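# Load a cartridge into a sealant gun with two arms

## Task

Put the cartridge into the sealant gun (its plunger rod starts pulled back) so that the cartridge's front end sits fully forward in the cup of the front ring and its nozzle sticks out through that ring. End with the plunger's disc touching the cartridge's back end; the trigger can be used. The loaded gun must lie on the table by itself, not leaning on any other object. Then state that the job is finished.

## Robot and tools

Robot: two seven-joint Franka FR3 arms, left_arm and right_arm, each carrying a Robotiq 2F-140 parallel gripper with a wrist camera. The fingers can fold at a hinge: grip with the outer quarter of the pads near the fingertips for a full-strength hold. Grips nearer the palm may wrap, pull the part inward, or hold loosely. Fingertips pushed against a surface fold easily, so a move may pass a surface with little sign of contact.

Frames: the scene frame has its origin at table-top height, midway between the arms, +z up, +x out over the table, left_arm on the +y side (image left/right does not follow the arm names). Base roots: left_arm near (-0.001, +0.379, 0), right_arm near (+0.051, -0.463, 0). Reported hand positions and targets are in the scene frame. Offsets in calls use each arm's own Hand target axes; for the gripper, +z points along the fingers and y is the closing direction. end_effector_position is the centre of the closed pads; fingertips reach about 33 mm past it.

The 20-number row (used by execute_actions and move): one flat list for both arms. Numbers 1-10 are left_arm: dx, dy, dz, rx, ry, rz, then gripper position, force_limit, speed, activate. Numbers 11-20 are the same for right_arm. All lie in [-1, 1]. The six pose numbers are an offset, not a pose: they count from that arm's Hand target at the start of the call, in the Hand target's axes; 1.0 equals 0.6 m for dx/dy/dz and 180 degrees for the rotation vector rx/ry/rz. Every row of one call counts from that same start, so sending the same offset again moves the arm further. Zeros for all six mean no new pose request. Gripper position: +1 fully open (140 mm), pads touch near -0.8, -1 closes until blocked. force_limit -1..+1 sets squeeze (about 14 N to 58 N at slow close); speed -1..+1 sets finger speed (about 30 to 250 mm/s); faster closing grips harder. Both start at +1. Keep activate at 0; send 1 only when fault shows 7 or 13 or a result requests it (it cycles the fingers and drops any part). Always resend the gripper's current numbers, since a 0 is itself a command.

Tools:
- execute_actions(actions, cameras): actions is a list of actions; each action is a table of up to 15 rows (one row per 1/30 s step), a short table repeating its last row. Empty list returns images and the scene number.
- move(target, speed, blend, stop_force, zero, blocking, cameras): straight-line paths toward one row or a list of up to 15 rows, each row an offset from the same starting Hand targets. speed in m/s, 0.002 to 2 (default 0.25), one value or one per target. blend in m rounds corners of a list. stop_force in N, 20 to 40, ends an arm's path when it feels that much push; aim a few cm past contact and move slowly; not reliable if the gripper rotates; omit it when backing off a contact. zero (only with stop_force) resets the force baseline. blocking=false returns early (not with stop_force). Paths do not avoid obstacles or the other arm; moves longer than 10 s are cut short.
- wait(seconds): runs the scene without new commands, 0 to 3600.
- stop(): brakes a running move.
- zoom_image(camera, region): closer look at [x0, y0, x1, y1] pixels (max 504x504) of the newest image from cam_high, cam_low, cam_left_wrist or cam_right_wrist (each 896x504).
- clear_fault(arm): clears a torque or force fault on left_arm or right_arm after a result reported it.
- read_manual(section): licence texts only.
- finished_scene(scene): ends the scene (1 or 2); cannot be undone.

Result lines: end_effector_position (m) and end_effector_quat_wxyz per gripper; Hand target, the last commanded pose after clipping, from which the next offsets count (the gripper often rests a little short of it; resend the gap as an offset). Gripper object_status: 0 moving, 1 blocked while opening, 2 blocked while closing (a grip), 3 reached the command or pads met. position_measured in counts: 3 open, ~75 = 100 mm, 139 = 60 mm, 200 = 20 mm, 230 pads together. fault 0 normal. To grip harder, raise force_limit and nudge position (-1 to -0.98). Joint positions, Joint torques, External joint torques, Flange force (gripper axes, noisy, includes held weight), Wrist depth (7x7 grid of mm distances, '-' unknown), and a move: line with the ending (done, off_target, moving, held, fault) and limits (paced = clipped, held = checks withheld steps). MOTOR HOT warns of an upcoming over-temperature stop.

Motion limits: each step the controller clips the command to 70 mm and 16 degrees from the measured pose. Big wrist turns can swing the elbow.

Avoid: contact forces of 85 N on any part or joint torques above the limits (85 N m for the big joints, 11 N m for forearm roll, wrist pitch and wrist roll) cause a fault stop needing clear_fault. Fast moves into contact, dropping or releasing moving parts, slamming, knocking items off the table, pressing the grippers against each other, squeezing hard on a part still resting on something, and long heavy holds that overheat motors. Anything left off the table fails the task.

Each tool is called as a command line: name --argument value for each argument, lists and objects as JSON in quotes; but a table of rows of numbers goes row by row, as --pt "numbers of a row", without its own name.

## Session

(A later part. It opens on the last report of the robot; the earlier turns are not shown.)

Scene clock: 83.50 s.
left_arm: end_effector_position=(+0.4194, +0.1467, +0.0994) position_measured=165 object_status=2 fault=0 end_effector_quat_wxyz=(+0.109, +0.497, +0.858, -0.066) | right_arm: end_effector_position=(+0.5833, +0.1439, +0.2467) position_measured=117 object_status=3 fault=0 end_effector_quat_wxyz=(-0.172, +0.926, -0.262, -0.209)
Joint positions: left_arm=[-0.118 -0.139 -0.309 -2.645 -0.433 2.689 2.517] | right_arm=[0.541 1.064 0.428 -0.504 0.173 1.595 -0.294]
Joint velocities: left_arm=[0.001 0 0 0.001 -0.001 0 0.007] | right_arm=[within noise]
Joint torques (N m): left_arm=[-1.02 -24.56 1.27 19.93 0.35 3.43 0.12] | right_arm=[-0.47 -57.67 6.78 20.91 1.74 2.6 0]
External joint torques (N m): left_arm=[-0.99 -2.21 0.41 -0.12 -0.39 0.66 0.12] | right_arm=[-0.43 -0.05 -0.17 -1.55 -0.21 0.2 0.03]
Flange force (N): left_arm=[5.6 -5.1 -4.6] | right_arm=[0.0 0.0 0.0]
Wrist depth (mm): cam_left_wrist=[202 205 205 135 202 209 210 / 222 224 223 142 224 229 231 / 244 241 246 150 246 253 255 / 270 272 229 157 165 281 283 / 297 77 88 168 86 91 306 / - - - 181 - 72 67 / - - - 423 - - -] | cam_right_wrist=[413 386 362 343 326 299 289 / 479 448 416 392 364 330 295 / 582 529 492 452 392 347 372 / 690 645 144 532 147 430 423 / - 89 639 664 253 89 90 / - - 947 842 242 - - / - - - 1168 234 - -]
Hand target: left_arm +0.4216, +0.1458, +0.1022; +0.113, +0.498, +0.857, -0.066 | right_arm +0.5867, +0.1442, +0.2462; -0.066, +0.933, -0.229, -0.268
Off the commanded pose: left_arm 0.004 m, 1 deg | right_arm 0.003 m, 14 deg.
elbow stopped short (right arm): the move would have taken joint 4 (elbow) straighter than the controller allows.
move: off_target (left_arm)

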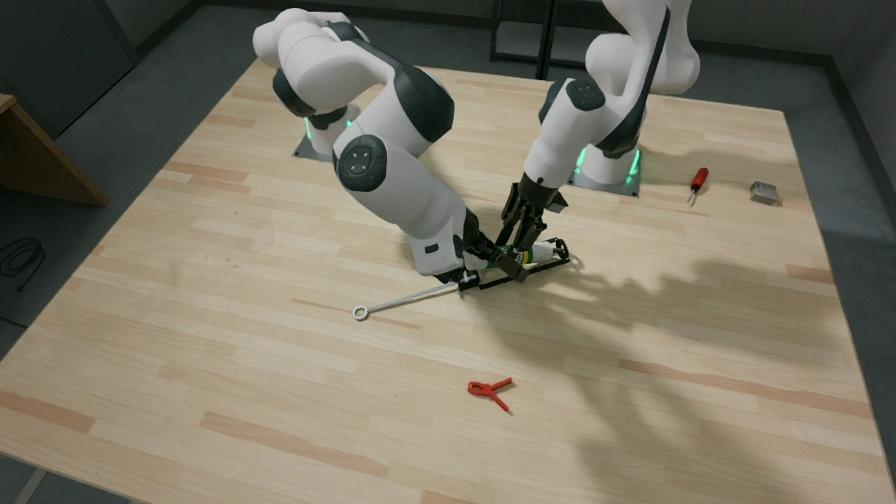

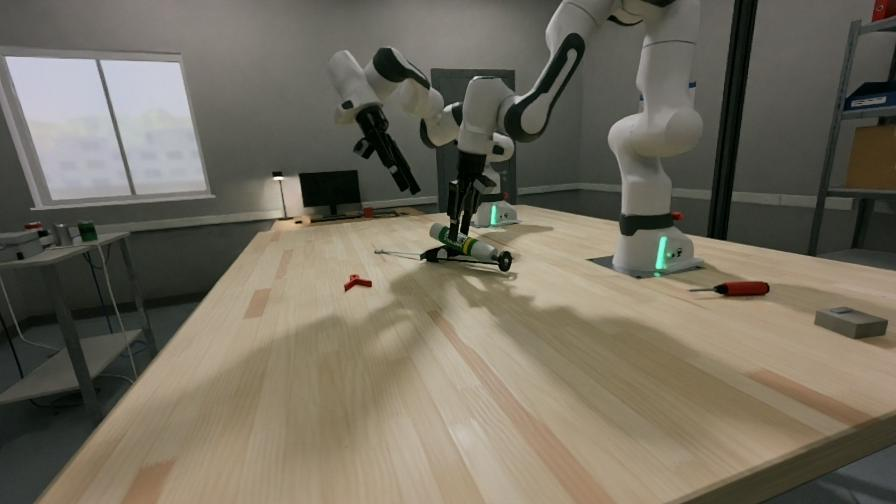

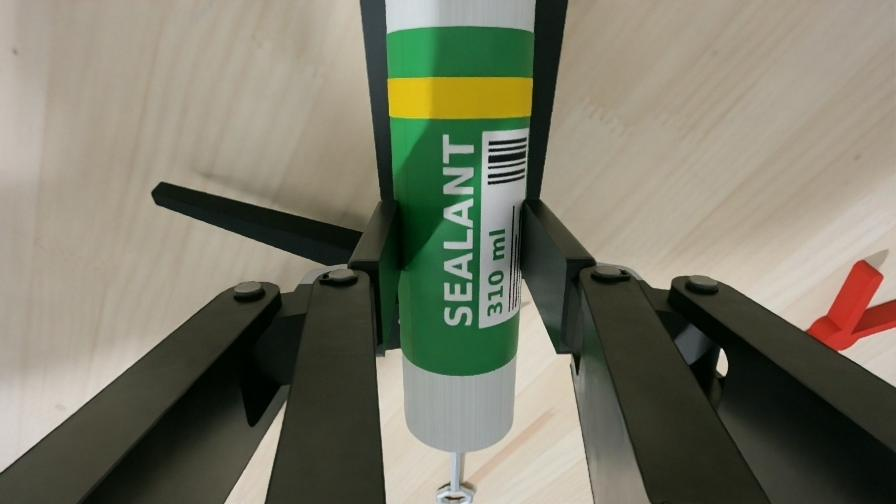

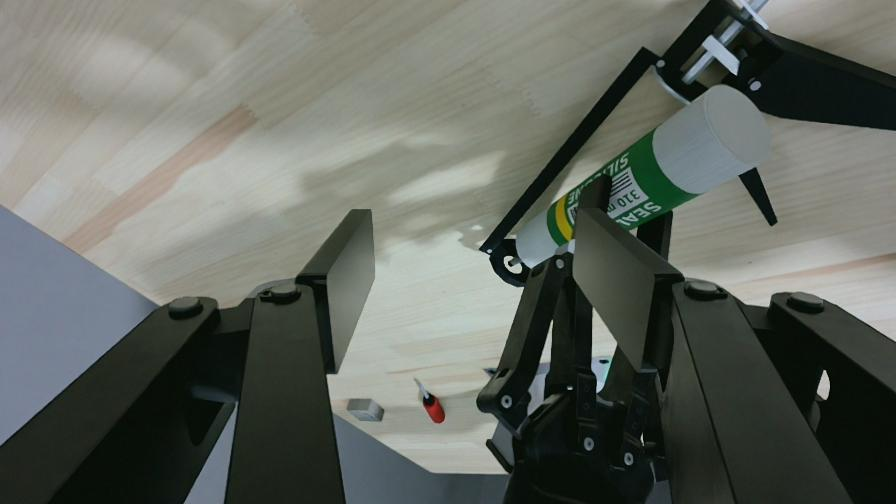

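move --target '[0.03,0,0,0,0,0,-1,0,-1,0, 0,0,0,0,0,0,0.1,1,1,0]' --cameras '["cam_low","cam_high","cam_left_wrist","cam_right_wrist"]' --speed 0.04

zoom_image --camera "cam_high" --region '[530, 225, 590, 275]'

zoom_image --camera "cam_low" --region '[470, 230, 530, 280]'

zoom_image --camera "cam_right_wrist" --region '[470, 210, 570, 300]'

Scene clock: 87.13 s.
left_arm: end_effector_position=(+0.4102, +0.1618, +0.0947) position_measured=165 object_status=2 fault=0 end_effector_quat_wxyz=(+0.108, +0.497, +0.858, -0.067) | right_arm: end_effector_position=(+0.5833, +0.1439, +0.2467) position_measured=117 object_status=3 fault=0 end_effector_quat_wxyz=(-0.172, +0.926, -0.262, -0.209)
Joint positions: left_arm=[-0.126 -0.166 -0.284 -2.688 -0.462 2.696 2.564] | right_arm=[0.541 1.064 0.43 -0.504 0.171 1.595 -0.294]
Joint velocities: left_arm=[-0.002 0 0 0 -0.001 0 0.005] | right_arm=[within noise]
Joint torques (N m): left_arm=[-1.01 -23.44 1.34 19.63 0.32 3.61 0.18] | right_arm=[-0.51 -57.7 6.76 20.85 1.75 2.6 0]
External joint torques (N m): left_arm=[-0.97 -2.03 0.46 -0.19 -0.43 0.86 0.19] | right_arm=[-0.5 -0.18 -0.2 -1.55 -0.19 0.2 0.03]
Flange force (N): left_arm=[5.7 -5.1 -3.3] | right_arm=[0.0 0.0 0.0]
Wrist depth (mm): cam_left_wrist=[199 200 200 135 197 204 206 / 217 217 219 142 219 223 224 / 239 240 241 150 241 247 248 / 265 261 236 157 165 275 277 / 291 77 88 168 86 91 304 / - - - 179 - 73 67 / - - - 411 - - -] | cam_right_wrist=[414 388 365 343 326 298 288 / 475 448 418 390 364 315 295 / 574 527 487 452 390 356 370 / 677 645 137 542 146 436 424 / - 89 137 654 270 89 90 / - - 937 829 263 - - / - - - 1126 249 - -]
Hand target: left_arm +0.4130, +0.1609, +0.0975; +0.113, +0.498, +0.857, -0.066 | right_arm +0.5867, +0.1442, +0.2462; -0.066, +0.933, -0.229, -0.268
Off the commanded pose: left_arm 0.004 m, 1 deg | right_arm 0.003 m, 14 deg.
elbow stopped short (right arm): the move would have taken joint 4 (elbow) straighter than the controller allows.
move: off_target (left_arm)

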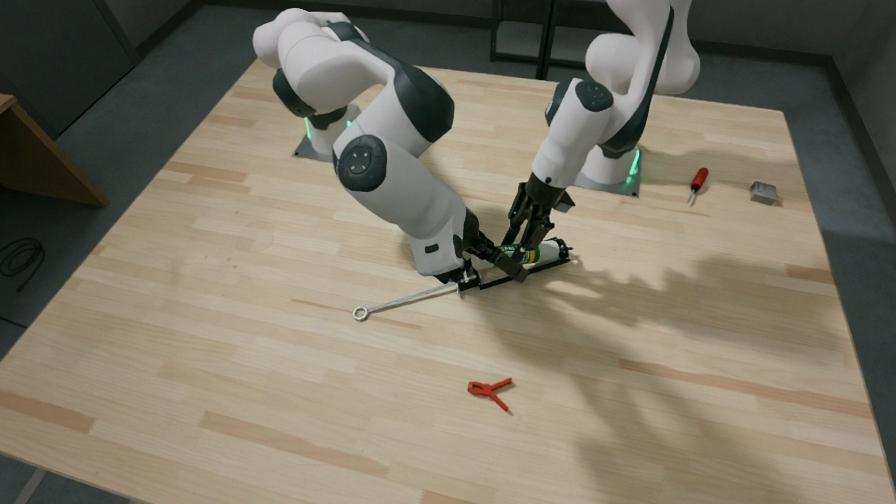

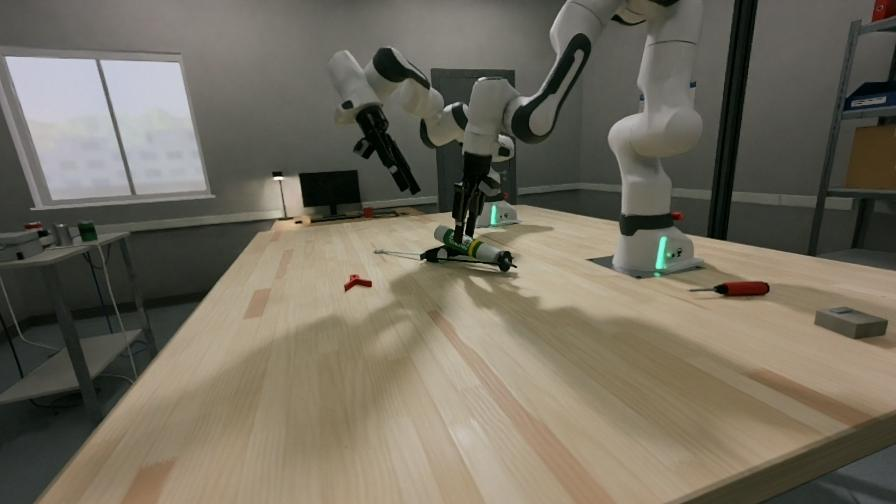

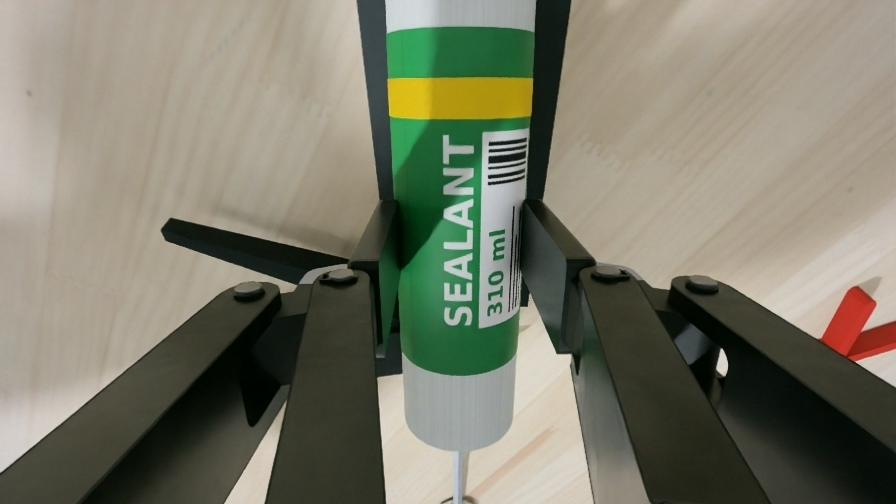

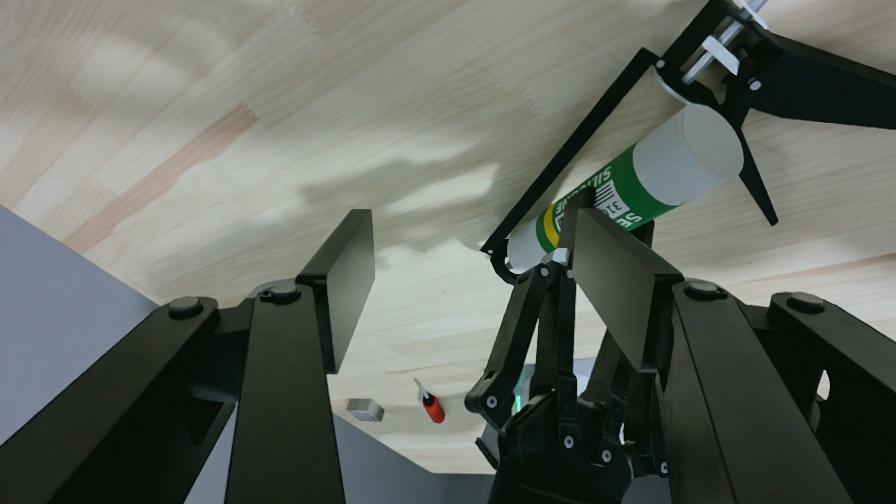

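Scaled by 8.400 from the camera's image (finer frame: 1280x720).

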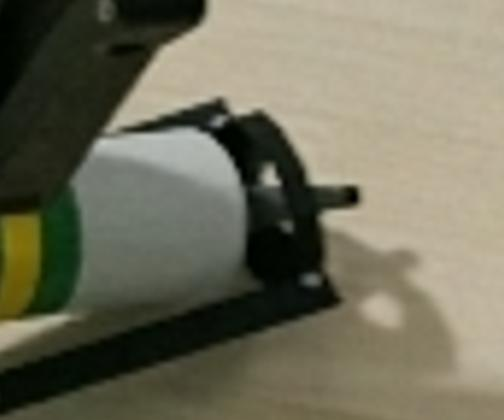

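Scaled by 8.400 from the camera's image (finer frame: 1280x720).

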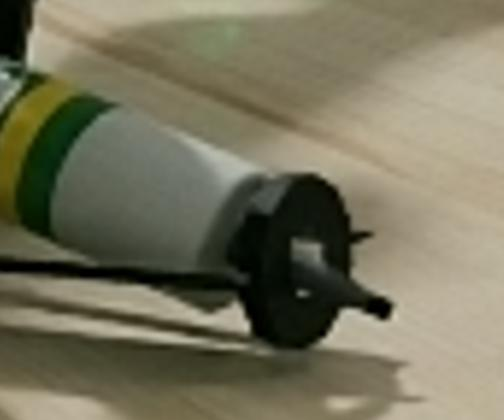

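Scaled by 5.040 from the camera's image (finer frame: 1280x720).

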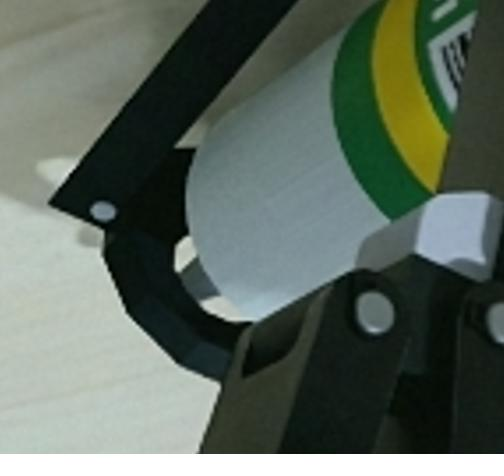

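move --target '[0.026,0,0,0,0,0,-1,0,-1,0, 0,0,0,0,0,0,0.1,1,1,0]' --cameras '["cam_low","cam_high","cam_left_wrist","cam_right_wrist"]' --speed 0.04

zoom_image --camera "cam_high" --region '[530, 225, 590, 275]'

zoom_image --camera "cam_low" --region '[470, 230, 530, 280]'

zoom_image --camera "cam_right_wrist" --region '[470, 210, 570, 300]'

zoom_image --camera "cam_right_wrist" --region '[620, 20, 820, 180]'

Scene clock: 88.73 s.
left_arm: end_effector_position=(+0.4027, +0.1747, +0.0908) position_measured=165 object_status=2 fault=0 end_effector_quat_wxyz=(+0.108, +0.497, +0.859, -0.067) | right_arm: end_effector_position=(+0.5833, +0.1439, +0.2467) position_measured=117 object_status=3 fault=0 end_effector_quat_wxyz=(-0.172, +0.926, -0.262, -0.209)
Joint positions: left_arm=[-0.134 -0.189 -0.259 -2.725 -0.485 2.704 2.603] | right_arm=[0.54 1.065 0.431 -0.504 0.169 1.595 -0.294]
Joint velocities: left_arm=[0.001 -0.001 0.001 0.001 -0.001 0 0.006] | right_arm=[within noise]
Joint torques (N m): left_arm=[-0.98 -22.48 1.28 19.35 0.35 3.61 0.19] | right_arm=[-0.5 -57.65 6.78 20.87 1.75 2.6 0]
External joint torques (N m): left_arm=[-0.95 -1.95 0.43 -0.24 -0.4 0.87 0.2] | right_arm=[-0.56 -0.07 -0.23 -1.53 -0.2 0.21 0.04]
Flange force (N): left_arm=[5.5 -5.2 -2.8] | right_arm=[0.0 0.0 0.0]
Wrist depth (mm): cam_left_wrist=[196 196 194 134 193 201 201 / 213 214 215 141 214 220 220 / 235 235 237 150 235 242 244 / 261 255 252 157 165 269 272 / 286 77 88 168 86 91 299 / - - - 180 - 72 67 / - - - 404 - - -] | cam_right_wrist=[409 389 365 344 324 297 288 / 479 447 420 390 366 326 295 / 578 529 487 455 395 380 371 / 688 652 137 539 147 446 422 / - 89 138 640 292 89 90 / - - 937 807 280 - - / - - - 1096 265 - -]
Hand target: left_arm +0.4055, +0.1740, +0.0934; +0.113, +0.498, +0.857, -0.066 | right_arm +0.5867, +0.1442, +0.2462; -0.066, +0.933, -0.229, -0.268
Off the commanded pose: left_arm 0.004 m, 1 deg | right_arm 0.003 m, 14 deg.
elbow stopped short (right arm): the move would have taken joint 4 (elbow) straighter than the controller allows.
move: off_target (left_arm)

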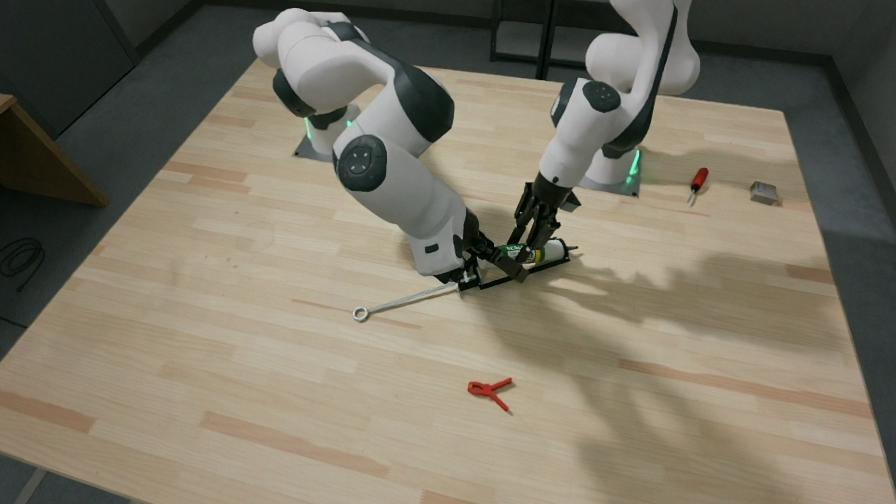

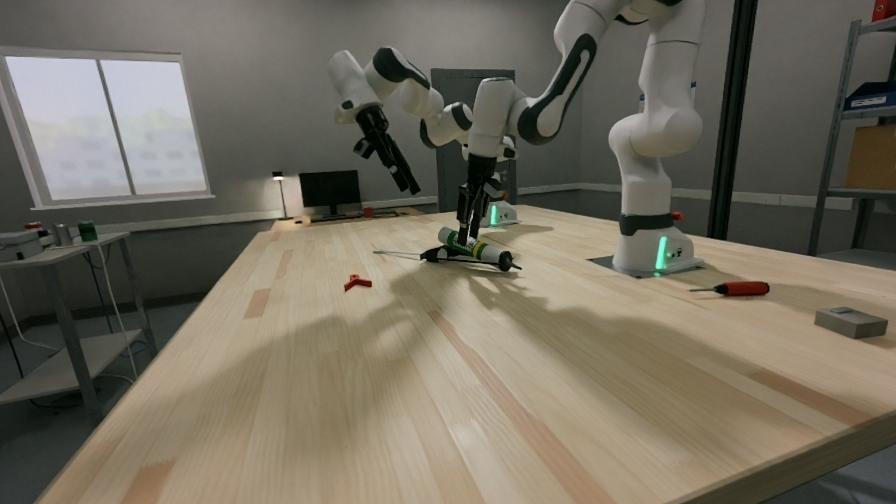

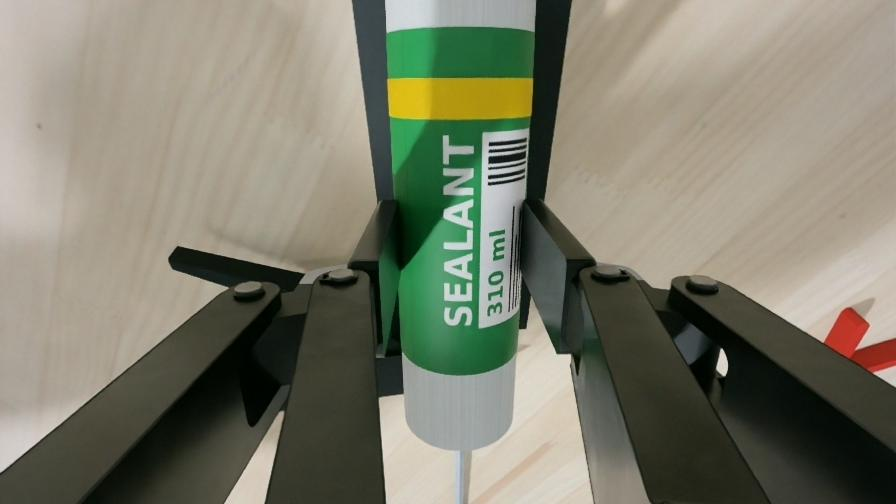

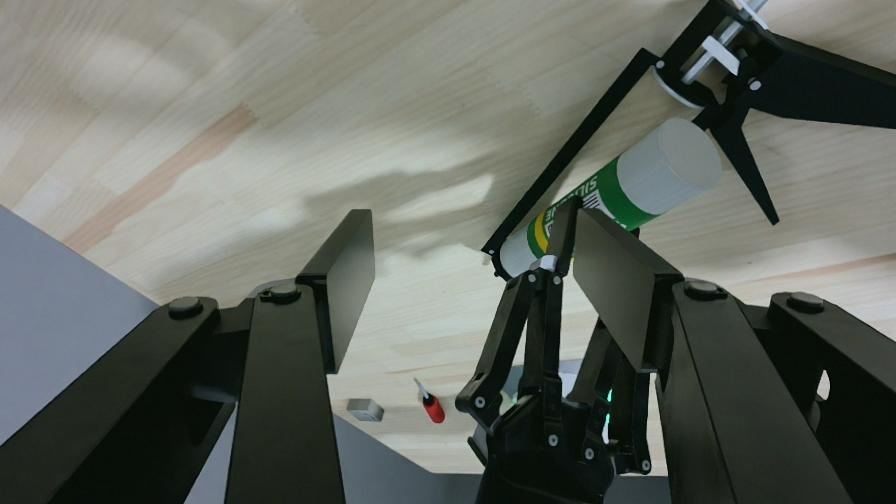

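Scaled by 8.400 from the camera's image (finer frame: 1280x720).

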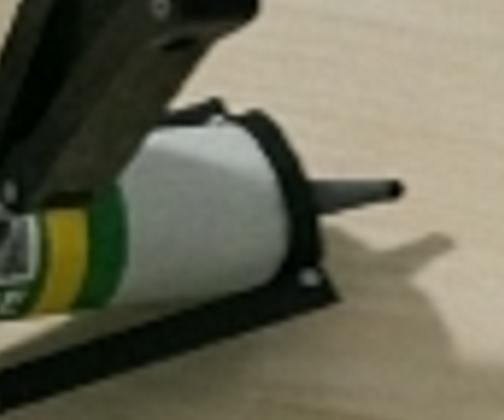

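Scaled by 8.400 from the camera's image (finer frame: 1280x720).

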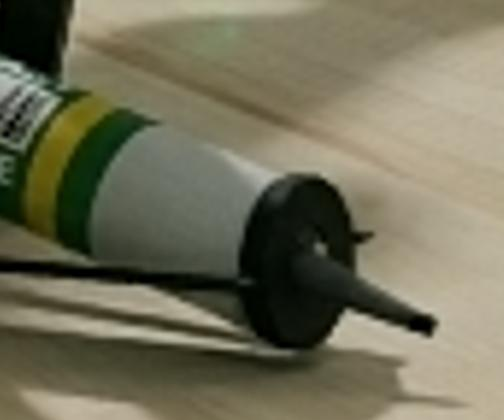

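Scaled by 5.040 from the camera's image (finer frame: 1280x720).

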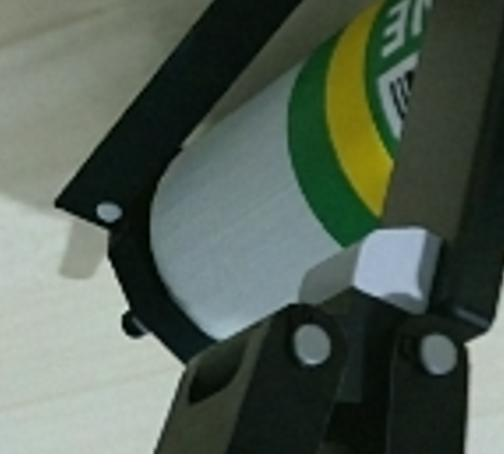

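Scaled by 2.520 from the camera's image (finer frame: 1280x720).

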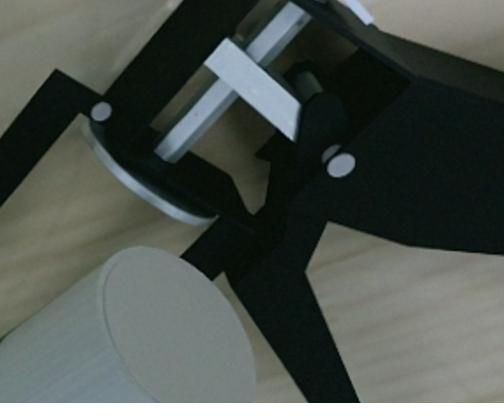

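move --target '[0.01,0,0,0,0,0,-1,0,-1,0, 0,0,0,0,0,0,0.1,1,1,0]' --cameras '["cam_low","cam_high","cam_left_wrist","cam_right_wrist"]' --speed 0.03

zoom_image --camera "cam_high" --region '[530, 225, 590, 275]'

zoom_image --camera "cam_low" --region '[470, 230, 530, 280]'

zoom_image --camera "cam_right_wrist" --region '[470, 210, 570, 300]'

zoom_image --camera "cam_right_wrist" --region '[620, 20, 820, 180]'

Scene clock: 89.90 s.
left_arm: end_effector_position=(+0.4006, +0.1789, +0.0899) position_measured=165 object_status=2 fault=0 end_effector_quat_wxyz=(+0.109, +0.497, +0.858, -0.067) | right_arm: end_effector_position=(+0.5833, +0.1439, +0.2467) position_measured=117 object_status=3 fault=0 end_effector_quat_wxyz=(-0.172, +0.926, -0.262, -0.209)
Joint positions: left_arm=[-0.139 -0.198 -0.249 -2.738 -0.493 2.708 2.617] | right_arm=[0.54 1.065 0.433 -0.504 0.168 1.595 -0.294]
Joint velocities: left_arm=[0.001 0 0.002 0.002 0.002 0.001 0.008] | right_arm=[within noise]
Joint torques (N m): left_arm=[-0.48 -22.09 1.78 18.66 0.49 3.41 0.2] | right_arm=[-0.47 -57.63 6.85 20.82 1.74 2.59 0.05]
External joint torques (N m): left_arm=[-0.46 -1.97 0.94 -0.81 -0.26 0.69 0.21] | right_arm=[-0.66 -0.37 -0.18 -1.39 -0.2 0.21 0.08]
Flange force (N): left_arm=[7.0 -4.9 -4.1] | right_arm=[0.0 0.0 0.0]
Wrist depth (mm): cam_left_wrist=[194 195 194 136 192 199 201 / 213 213 214 142 214 218 220 / 233 235 236 150 236 242 244 / 259 256 251 157 165 269 271 / 286 77 88 168 86 91 299 / - - - 177 - 72 67 / - - - 401 - - -] | cam_right_wrist=[412 387 366 344 325 297 287 / 475 448 418 391 364 333 293 / 582 527 487 450 404 369 373 / 695 655 574 534 146 443 431 / - 89 114 640 296 89 90 / - - 933 810 286 - - / - - - 1068 271 - -]
Hand target: left_arm +0.4026, +0.1790, +0.0919; +0.113, +0.498, +0.857, -0.066 | right_arm +0.5867, +0.1442, +0.2462; -0.066, +0.933, -0.229, -0.268
Off the commanded pose: left_arm 0.003 m, 0 deg | right_arm 0.003 m, 14 deg.
elbow stopped short (right arm): the move would have taken joint 4 (elbow) straighter than the controller allows.
move: done

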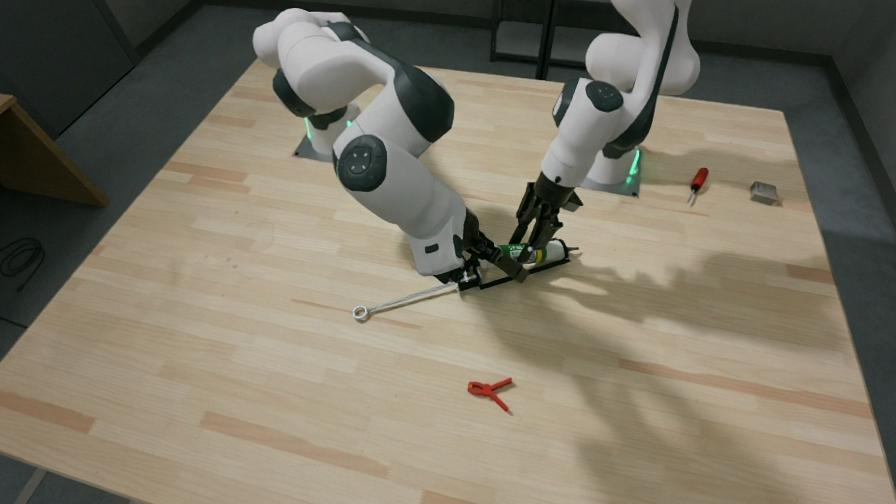

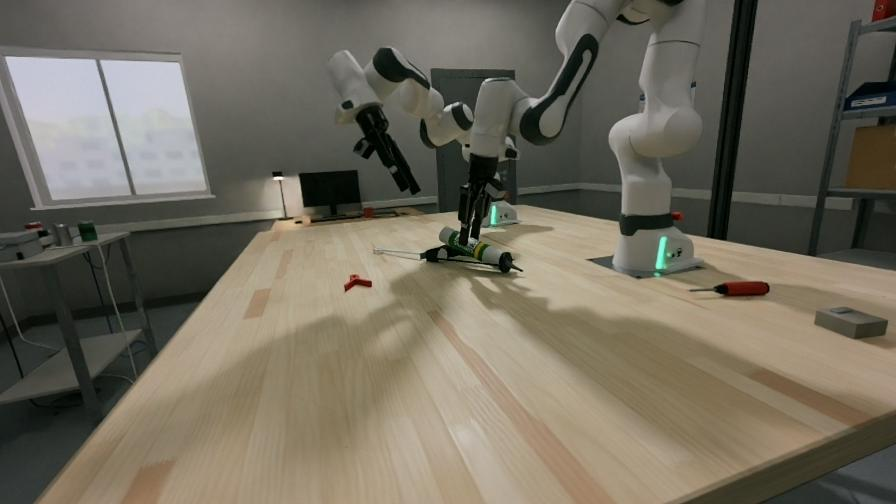

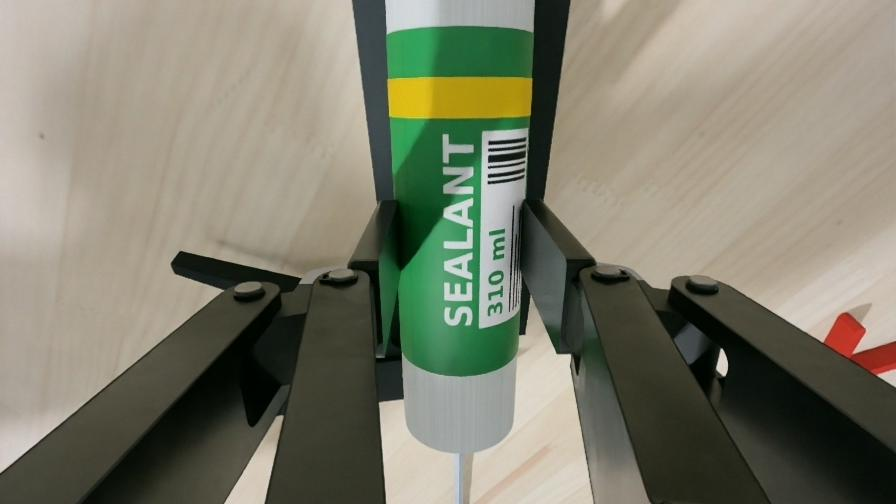

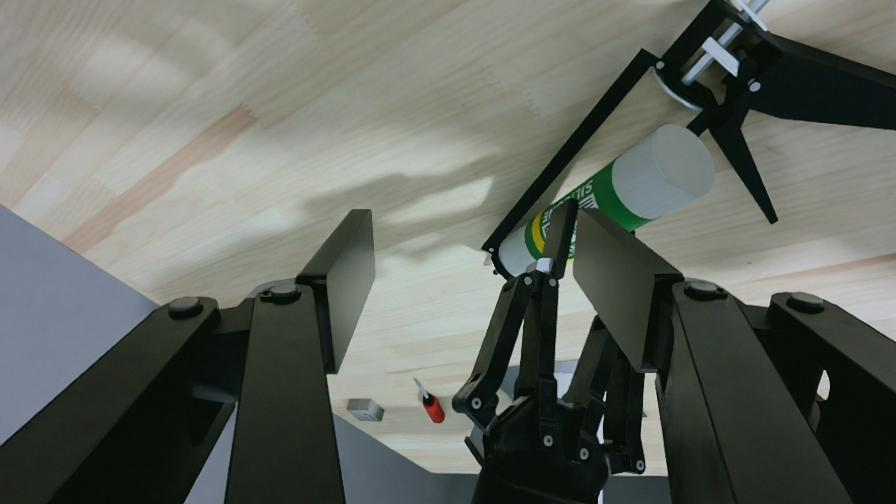

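Scaled by 8.400 from the camera's image (finer frame: 1280x720).

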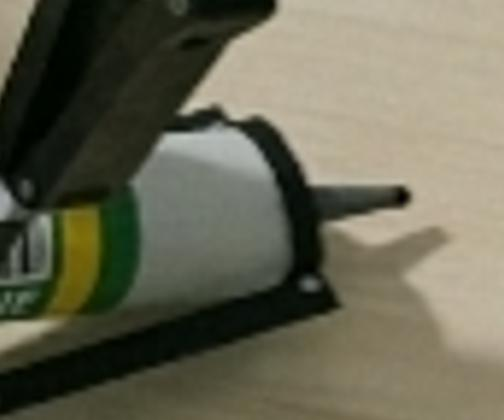

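Scaled by 8.400 from the camera's image (finer frame: 1280x720).

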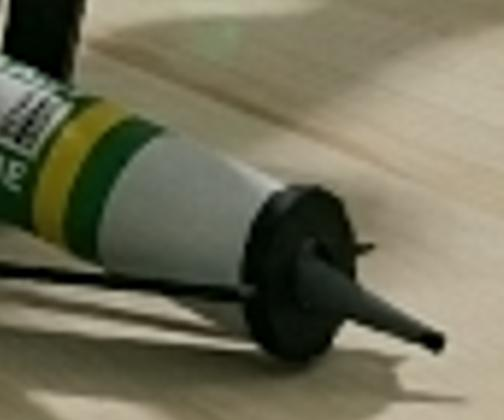

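Scaled by 5.040 from the camera's image (finer frame: 1280x720).

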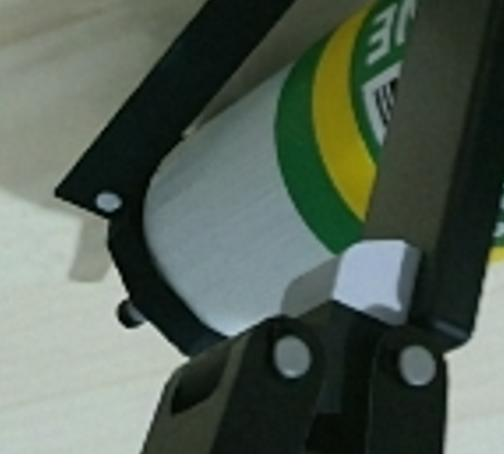

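Scaled by 2.520 from the camera's image (finer frame: 1280x720).

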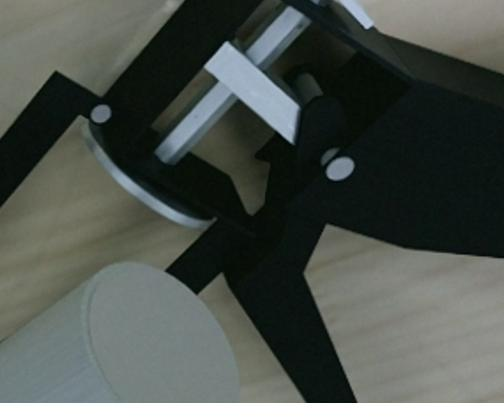

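move --target '[0.0013,0,0.0262,0,0.0389,0,-1,0,-1,0, 0,0,0,0,0,0,0.1,1,1,0]' --cameras '["cam_low","cam_high","cam_left_wrist","cam_right_wrist"]' --speed 0.03

zoom_image --camera "cam_high" --region '[450, 220, 590, 300]'

zoom_image --camera "cam_low" --region '[420, 215, 530, 280]'

zoom_image --camera "cam_right_wrist" --region '[470, 210, 570, 300]'

zoom_image --camera "cam_right_wrist" --region '[620, 20, 820, 180]'

Scene clock: 93.40 s.
left_arm: end_effector_position=(+0.4031, +0.1756, +0.0756) position_measured=165 object_status=2 fault=0 end_effector_quat_wxyz=(+0.061, +0.503, +0.861, -0.037) | right_arm: end_effector_position=(+0.5833, +0.1439, +0.2467) position_measured=117 object_status=3 fault=0 end_effector_quat_wxyz=(-0.172, +0.927, -0.262, -0.209)
Joint positions: left_arm=[-0.035 -0.116 -0.367 -2.66 -0.266 2.653 2.407] | right_arm=[0.539 1.065 0.436 -0.504 0.165 1.595 -0.294]
Joint velocities: left_arm=[0 -0.001 0 0 0.001 0 -0.006] | right_arm=[within noise]
Joint torques (N m): left_arm=[0.2 -22.45 0.94 19.33 1.04 2.63 -0.39] | right_arm=[-0.48 -57.6 6.86 20.82 1.75 2.6 0.05]
External joint torques (N m): left_arm=[0.2 -0.2 0.01 -0.19 0.44 -0.08 -0.38] | right_arm=[-0.5 -0.21 -0.17 -1.47 -0.2 0.21 0.08]
Flange force (N): left_arm=[-0.9 -0.3 -0.3] | right_arm=[0.0 0.0 0.0]
Wrist depth (mm): cam_left_wrist=[186 186 186 135 187 193 195 / 200 201 200 143 200 207 210 / 215 216 217 150 219 225 226 / 233 235 230 157 165 244 247 / 251 81 88 168 86 91 267 / - - - 179 - 72 67 / - - - 324 - - -] | cam_right_wrist=[412 386 363 345 327 299 289 / 479 448 420 391 361 326 294 / 584 529 490 454 365 392 372 / 695 654 137 543 147 440 427 / - 89 114 652 281 89 90 / - - 944 837 267 - - / - - - 1131 236 - -]
Hand target: left_arm +0.4043, +0.1761, +0.0765; +0.060, +0.501, +0.863, -0.036 | right_arm +0.5867, +0.1442, +0.2462; -0.066, +0.933, -0.229, -0.268
Off the commanded pose: left_arm 0.002 m, 0 deg | right_arm 0.003 m, 14 deg.
elbow stopped short (right arm): the move would have taken joint 4 (elbow) straighter than the controller allows.
move: done

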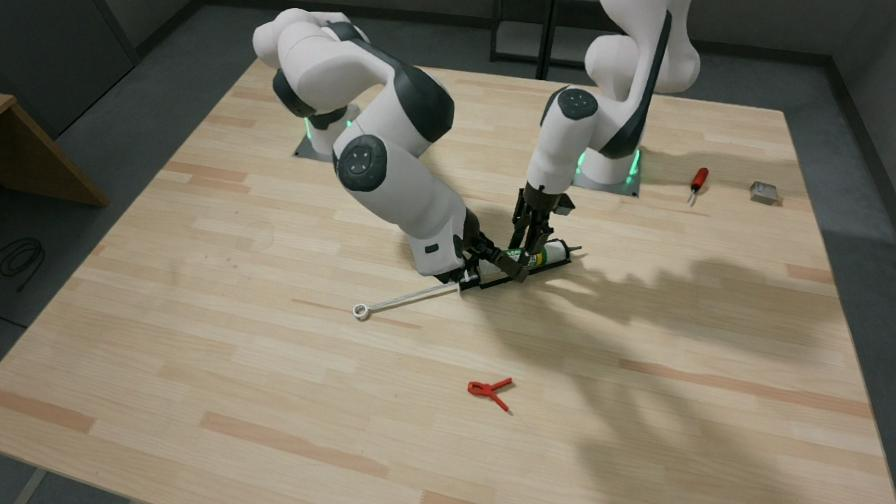

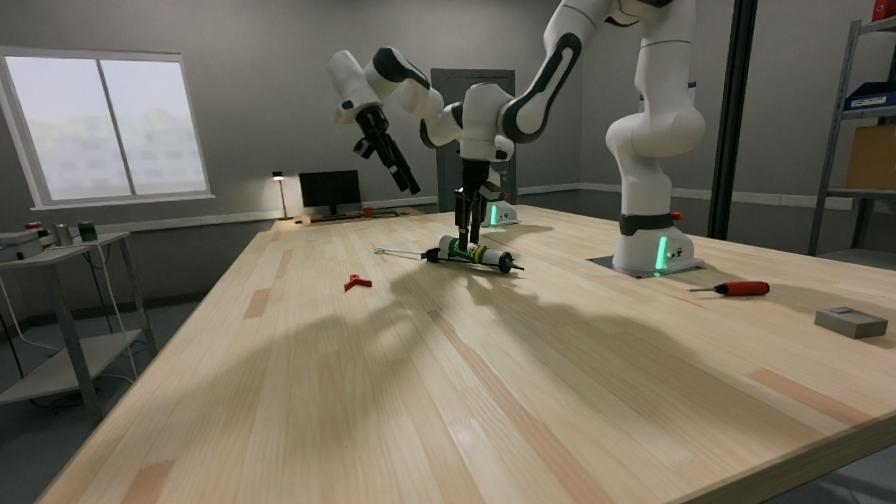

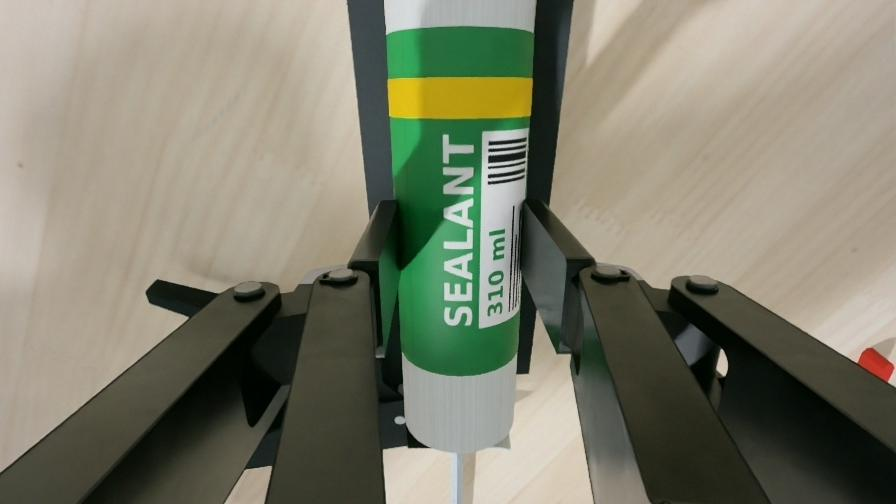

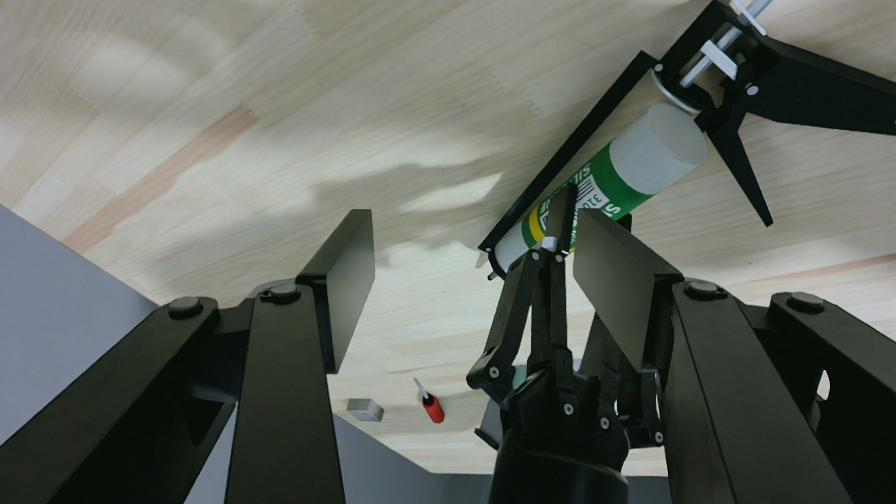

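Scaled by 3.600 from the camera's image (finer frame: 1280x720).

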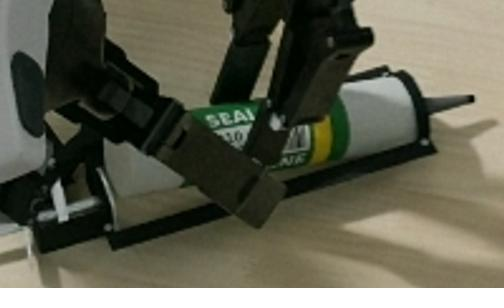

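Scaled by 4.582 from the camera's image (finer frame: 1280x720).

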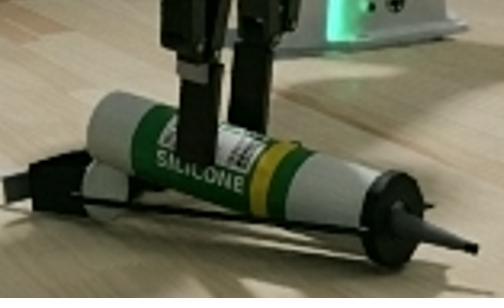

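Scaled by 5.040 from the camera's image (finer frame: 1280x720).

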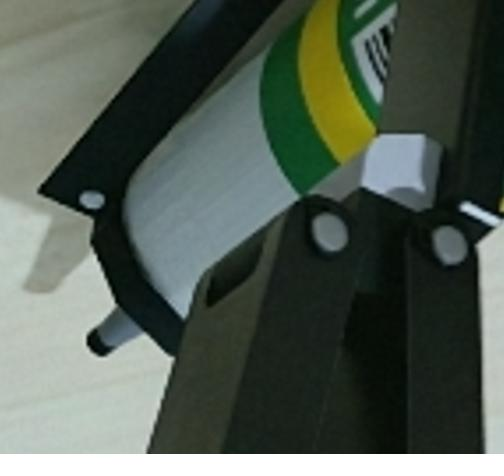

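Scaled by 2.520 from the camera's image (finer frame: 1280x720).

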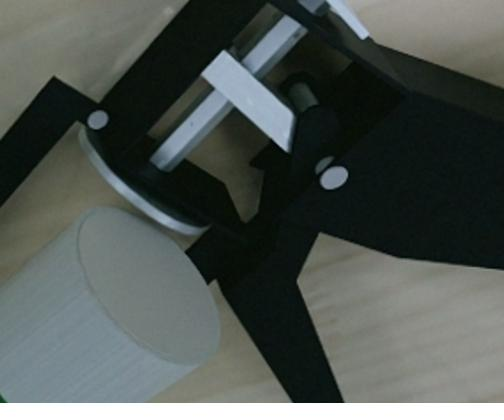

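move --target '[-0.001,0,0.0145,0,0.0222,0,-1,0,-1,0, 0,0,0,0,0,0,0.1,1,1,0]' --cameras '["cam_left_wrist","cam_right_wrist","cam_low"]' --speed 0.03

zoom_image --camera "cam_low" --region '[420, 215, 530, 280]'

zoom_image --camera "cam_right_wrist" --region '[620, 20, 820, 180]'

zoom_image --camera "cam_left_wrist" --region '[340, 160, 580, 500]'

Scene clock: 96.13 s.
left_arm: end_effector_position=(+0.4042, +0.1739, +0.0672) position_measured=165 object_status=2 fault=0 end_effector_quat_wxyz=(+0.031, +0.504, +0.863, -0.019) | right_arm: end_effector_position=(+0.5833, +0.1439, +0.2467) position_measured=117 object_status=3 fault=0 end_effector_quat_wxyz=(-0.172, +0.927, -0.262, -0.209)
Joint positions: left_arm=[-0.007 -0.059 -0.403 -2.605 -0.13 2.606 2.28] | right_arm=[0.539 1.065 0.437 -0.504 0.164 1.595 -0.294]
Joint velocities: left_arm=[-0.001 0 0.001 0 0 0.001 -0.006] | right_arm=[within noise]
Joint torques (N m): left_arm=[0.15 -23.92 0.44 19.36 0.95 2.43 -0.28] | right_arm=[-0.49 -57.65 6.87 20.82 1.74 2.59 0.07]
External joint torques (N m): left_arm=[0.1 -0.17 -0.17 -0.16 0.41 -0.17 -0.28] | right_arm=[-0.52 0.01 -0.22 -1.57 -0.21 0.19 0.11]
Flange force (N): left_arm=[-0.9 -0.3 0.1] | right_arm=[0.0 0.0 0.0]
Wrist depth (mm): cam_left_wrist=[182 183 182 135 183 189 190 / 194 195 194 142 196 202 204 / 205 208 209 150 211 216 217 / 221 223 217 157 165 231 235 / 234 77 88 168 86 91 249 / - - - 179 - 72 67 / - - - 260 - - -] | cam_right_wrist=[413 384 364 346 324 296 290 / 479 447 418 392 361 329 295 / 573 529 490 451 364 393 371 / 693 654 137 535 167 439 431 / - 89 114 654 274 89 90 / - - 940 863 259 - - / - - - 1096 224 - -]
Hand target: left_arm +0.4052, +0.1746, +0.0680; +0.030, +0.502, +0.864, -0.018 | right_arm +0.5867, +0.1442, +0.2462; -0.066, +0.933, -0.229, -0.268
Off the commanded pose: left_arm 0.001 m, 0 deg | right_arm 0.003 m, 14 deg.
elbow stopped short (right arm): the move would have taken joint 4 (elbow) straighter than the controller allows.
move: done
Images, in order (width x height): cam_low 896x504, cam_left_wrist 896x504, cam_right_wrist 896x504.

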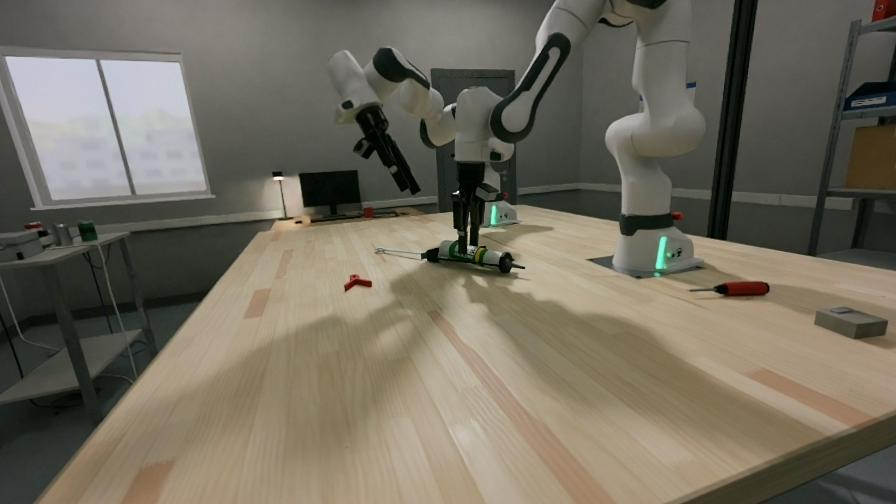

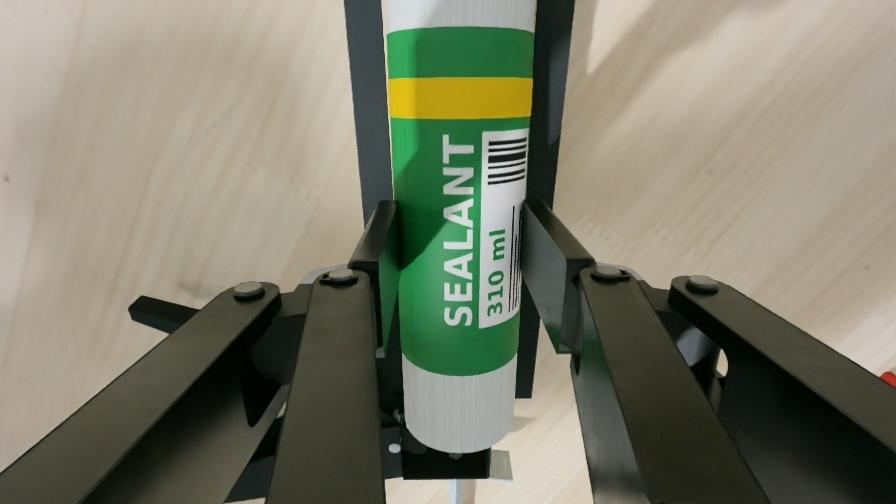

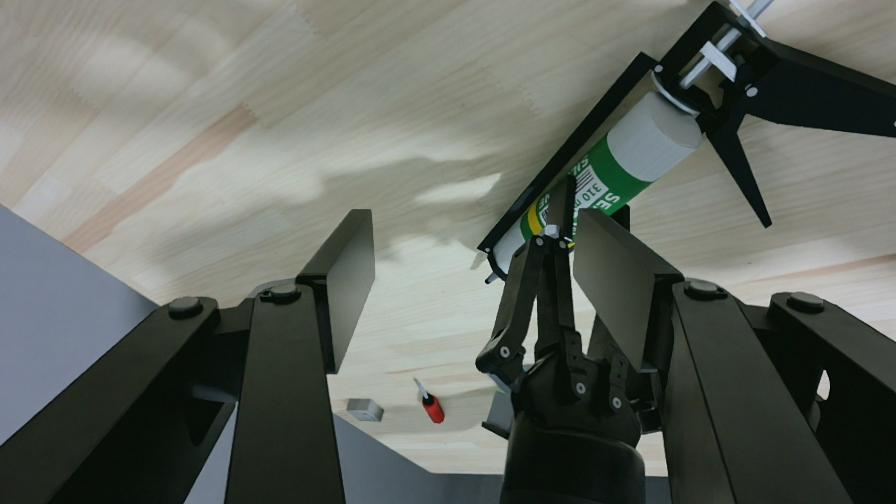

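Scaled by 4.582 from the camera's image (finer frame: 1280x720).

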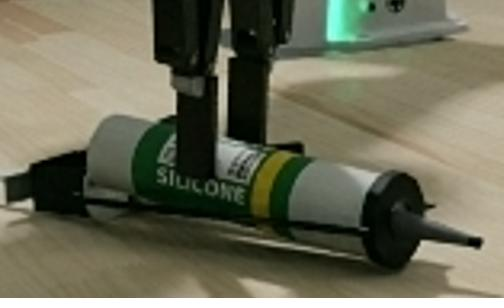

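Scaled by 2.520 from the camera's image (finer frame: 1280x720).

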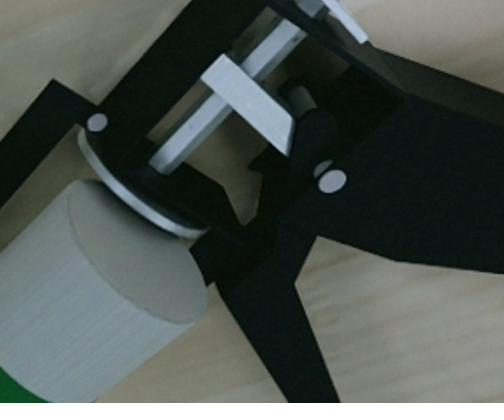

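Scaled by 1.482 from the camera's image (finer frame: 1280x720).

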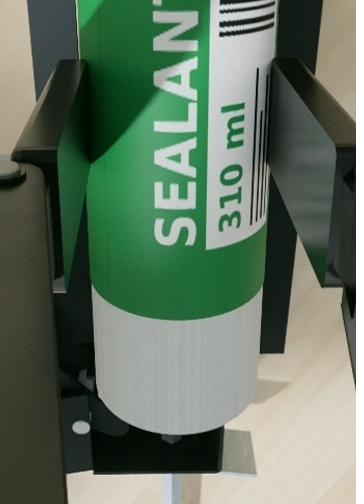

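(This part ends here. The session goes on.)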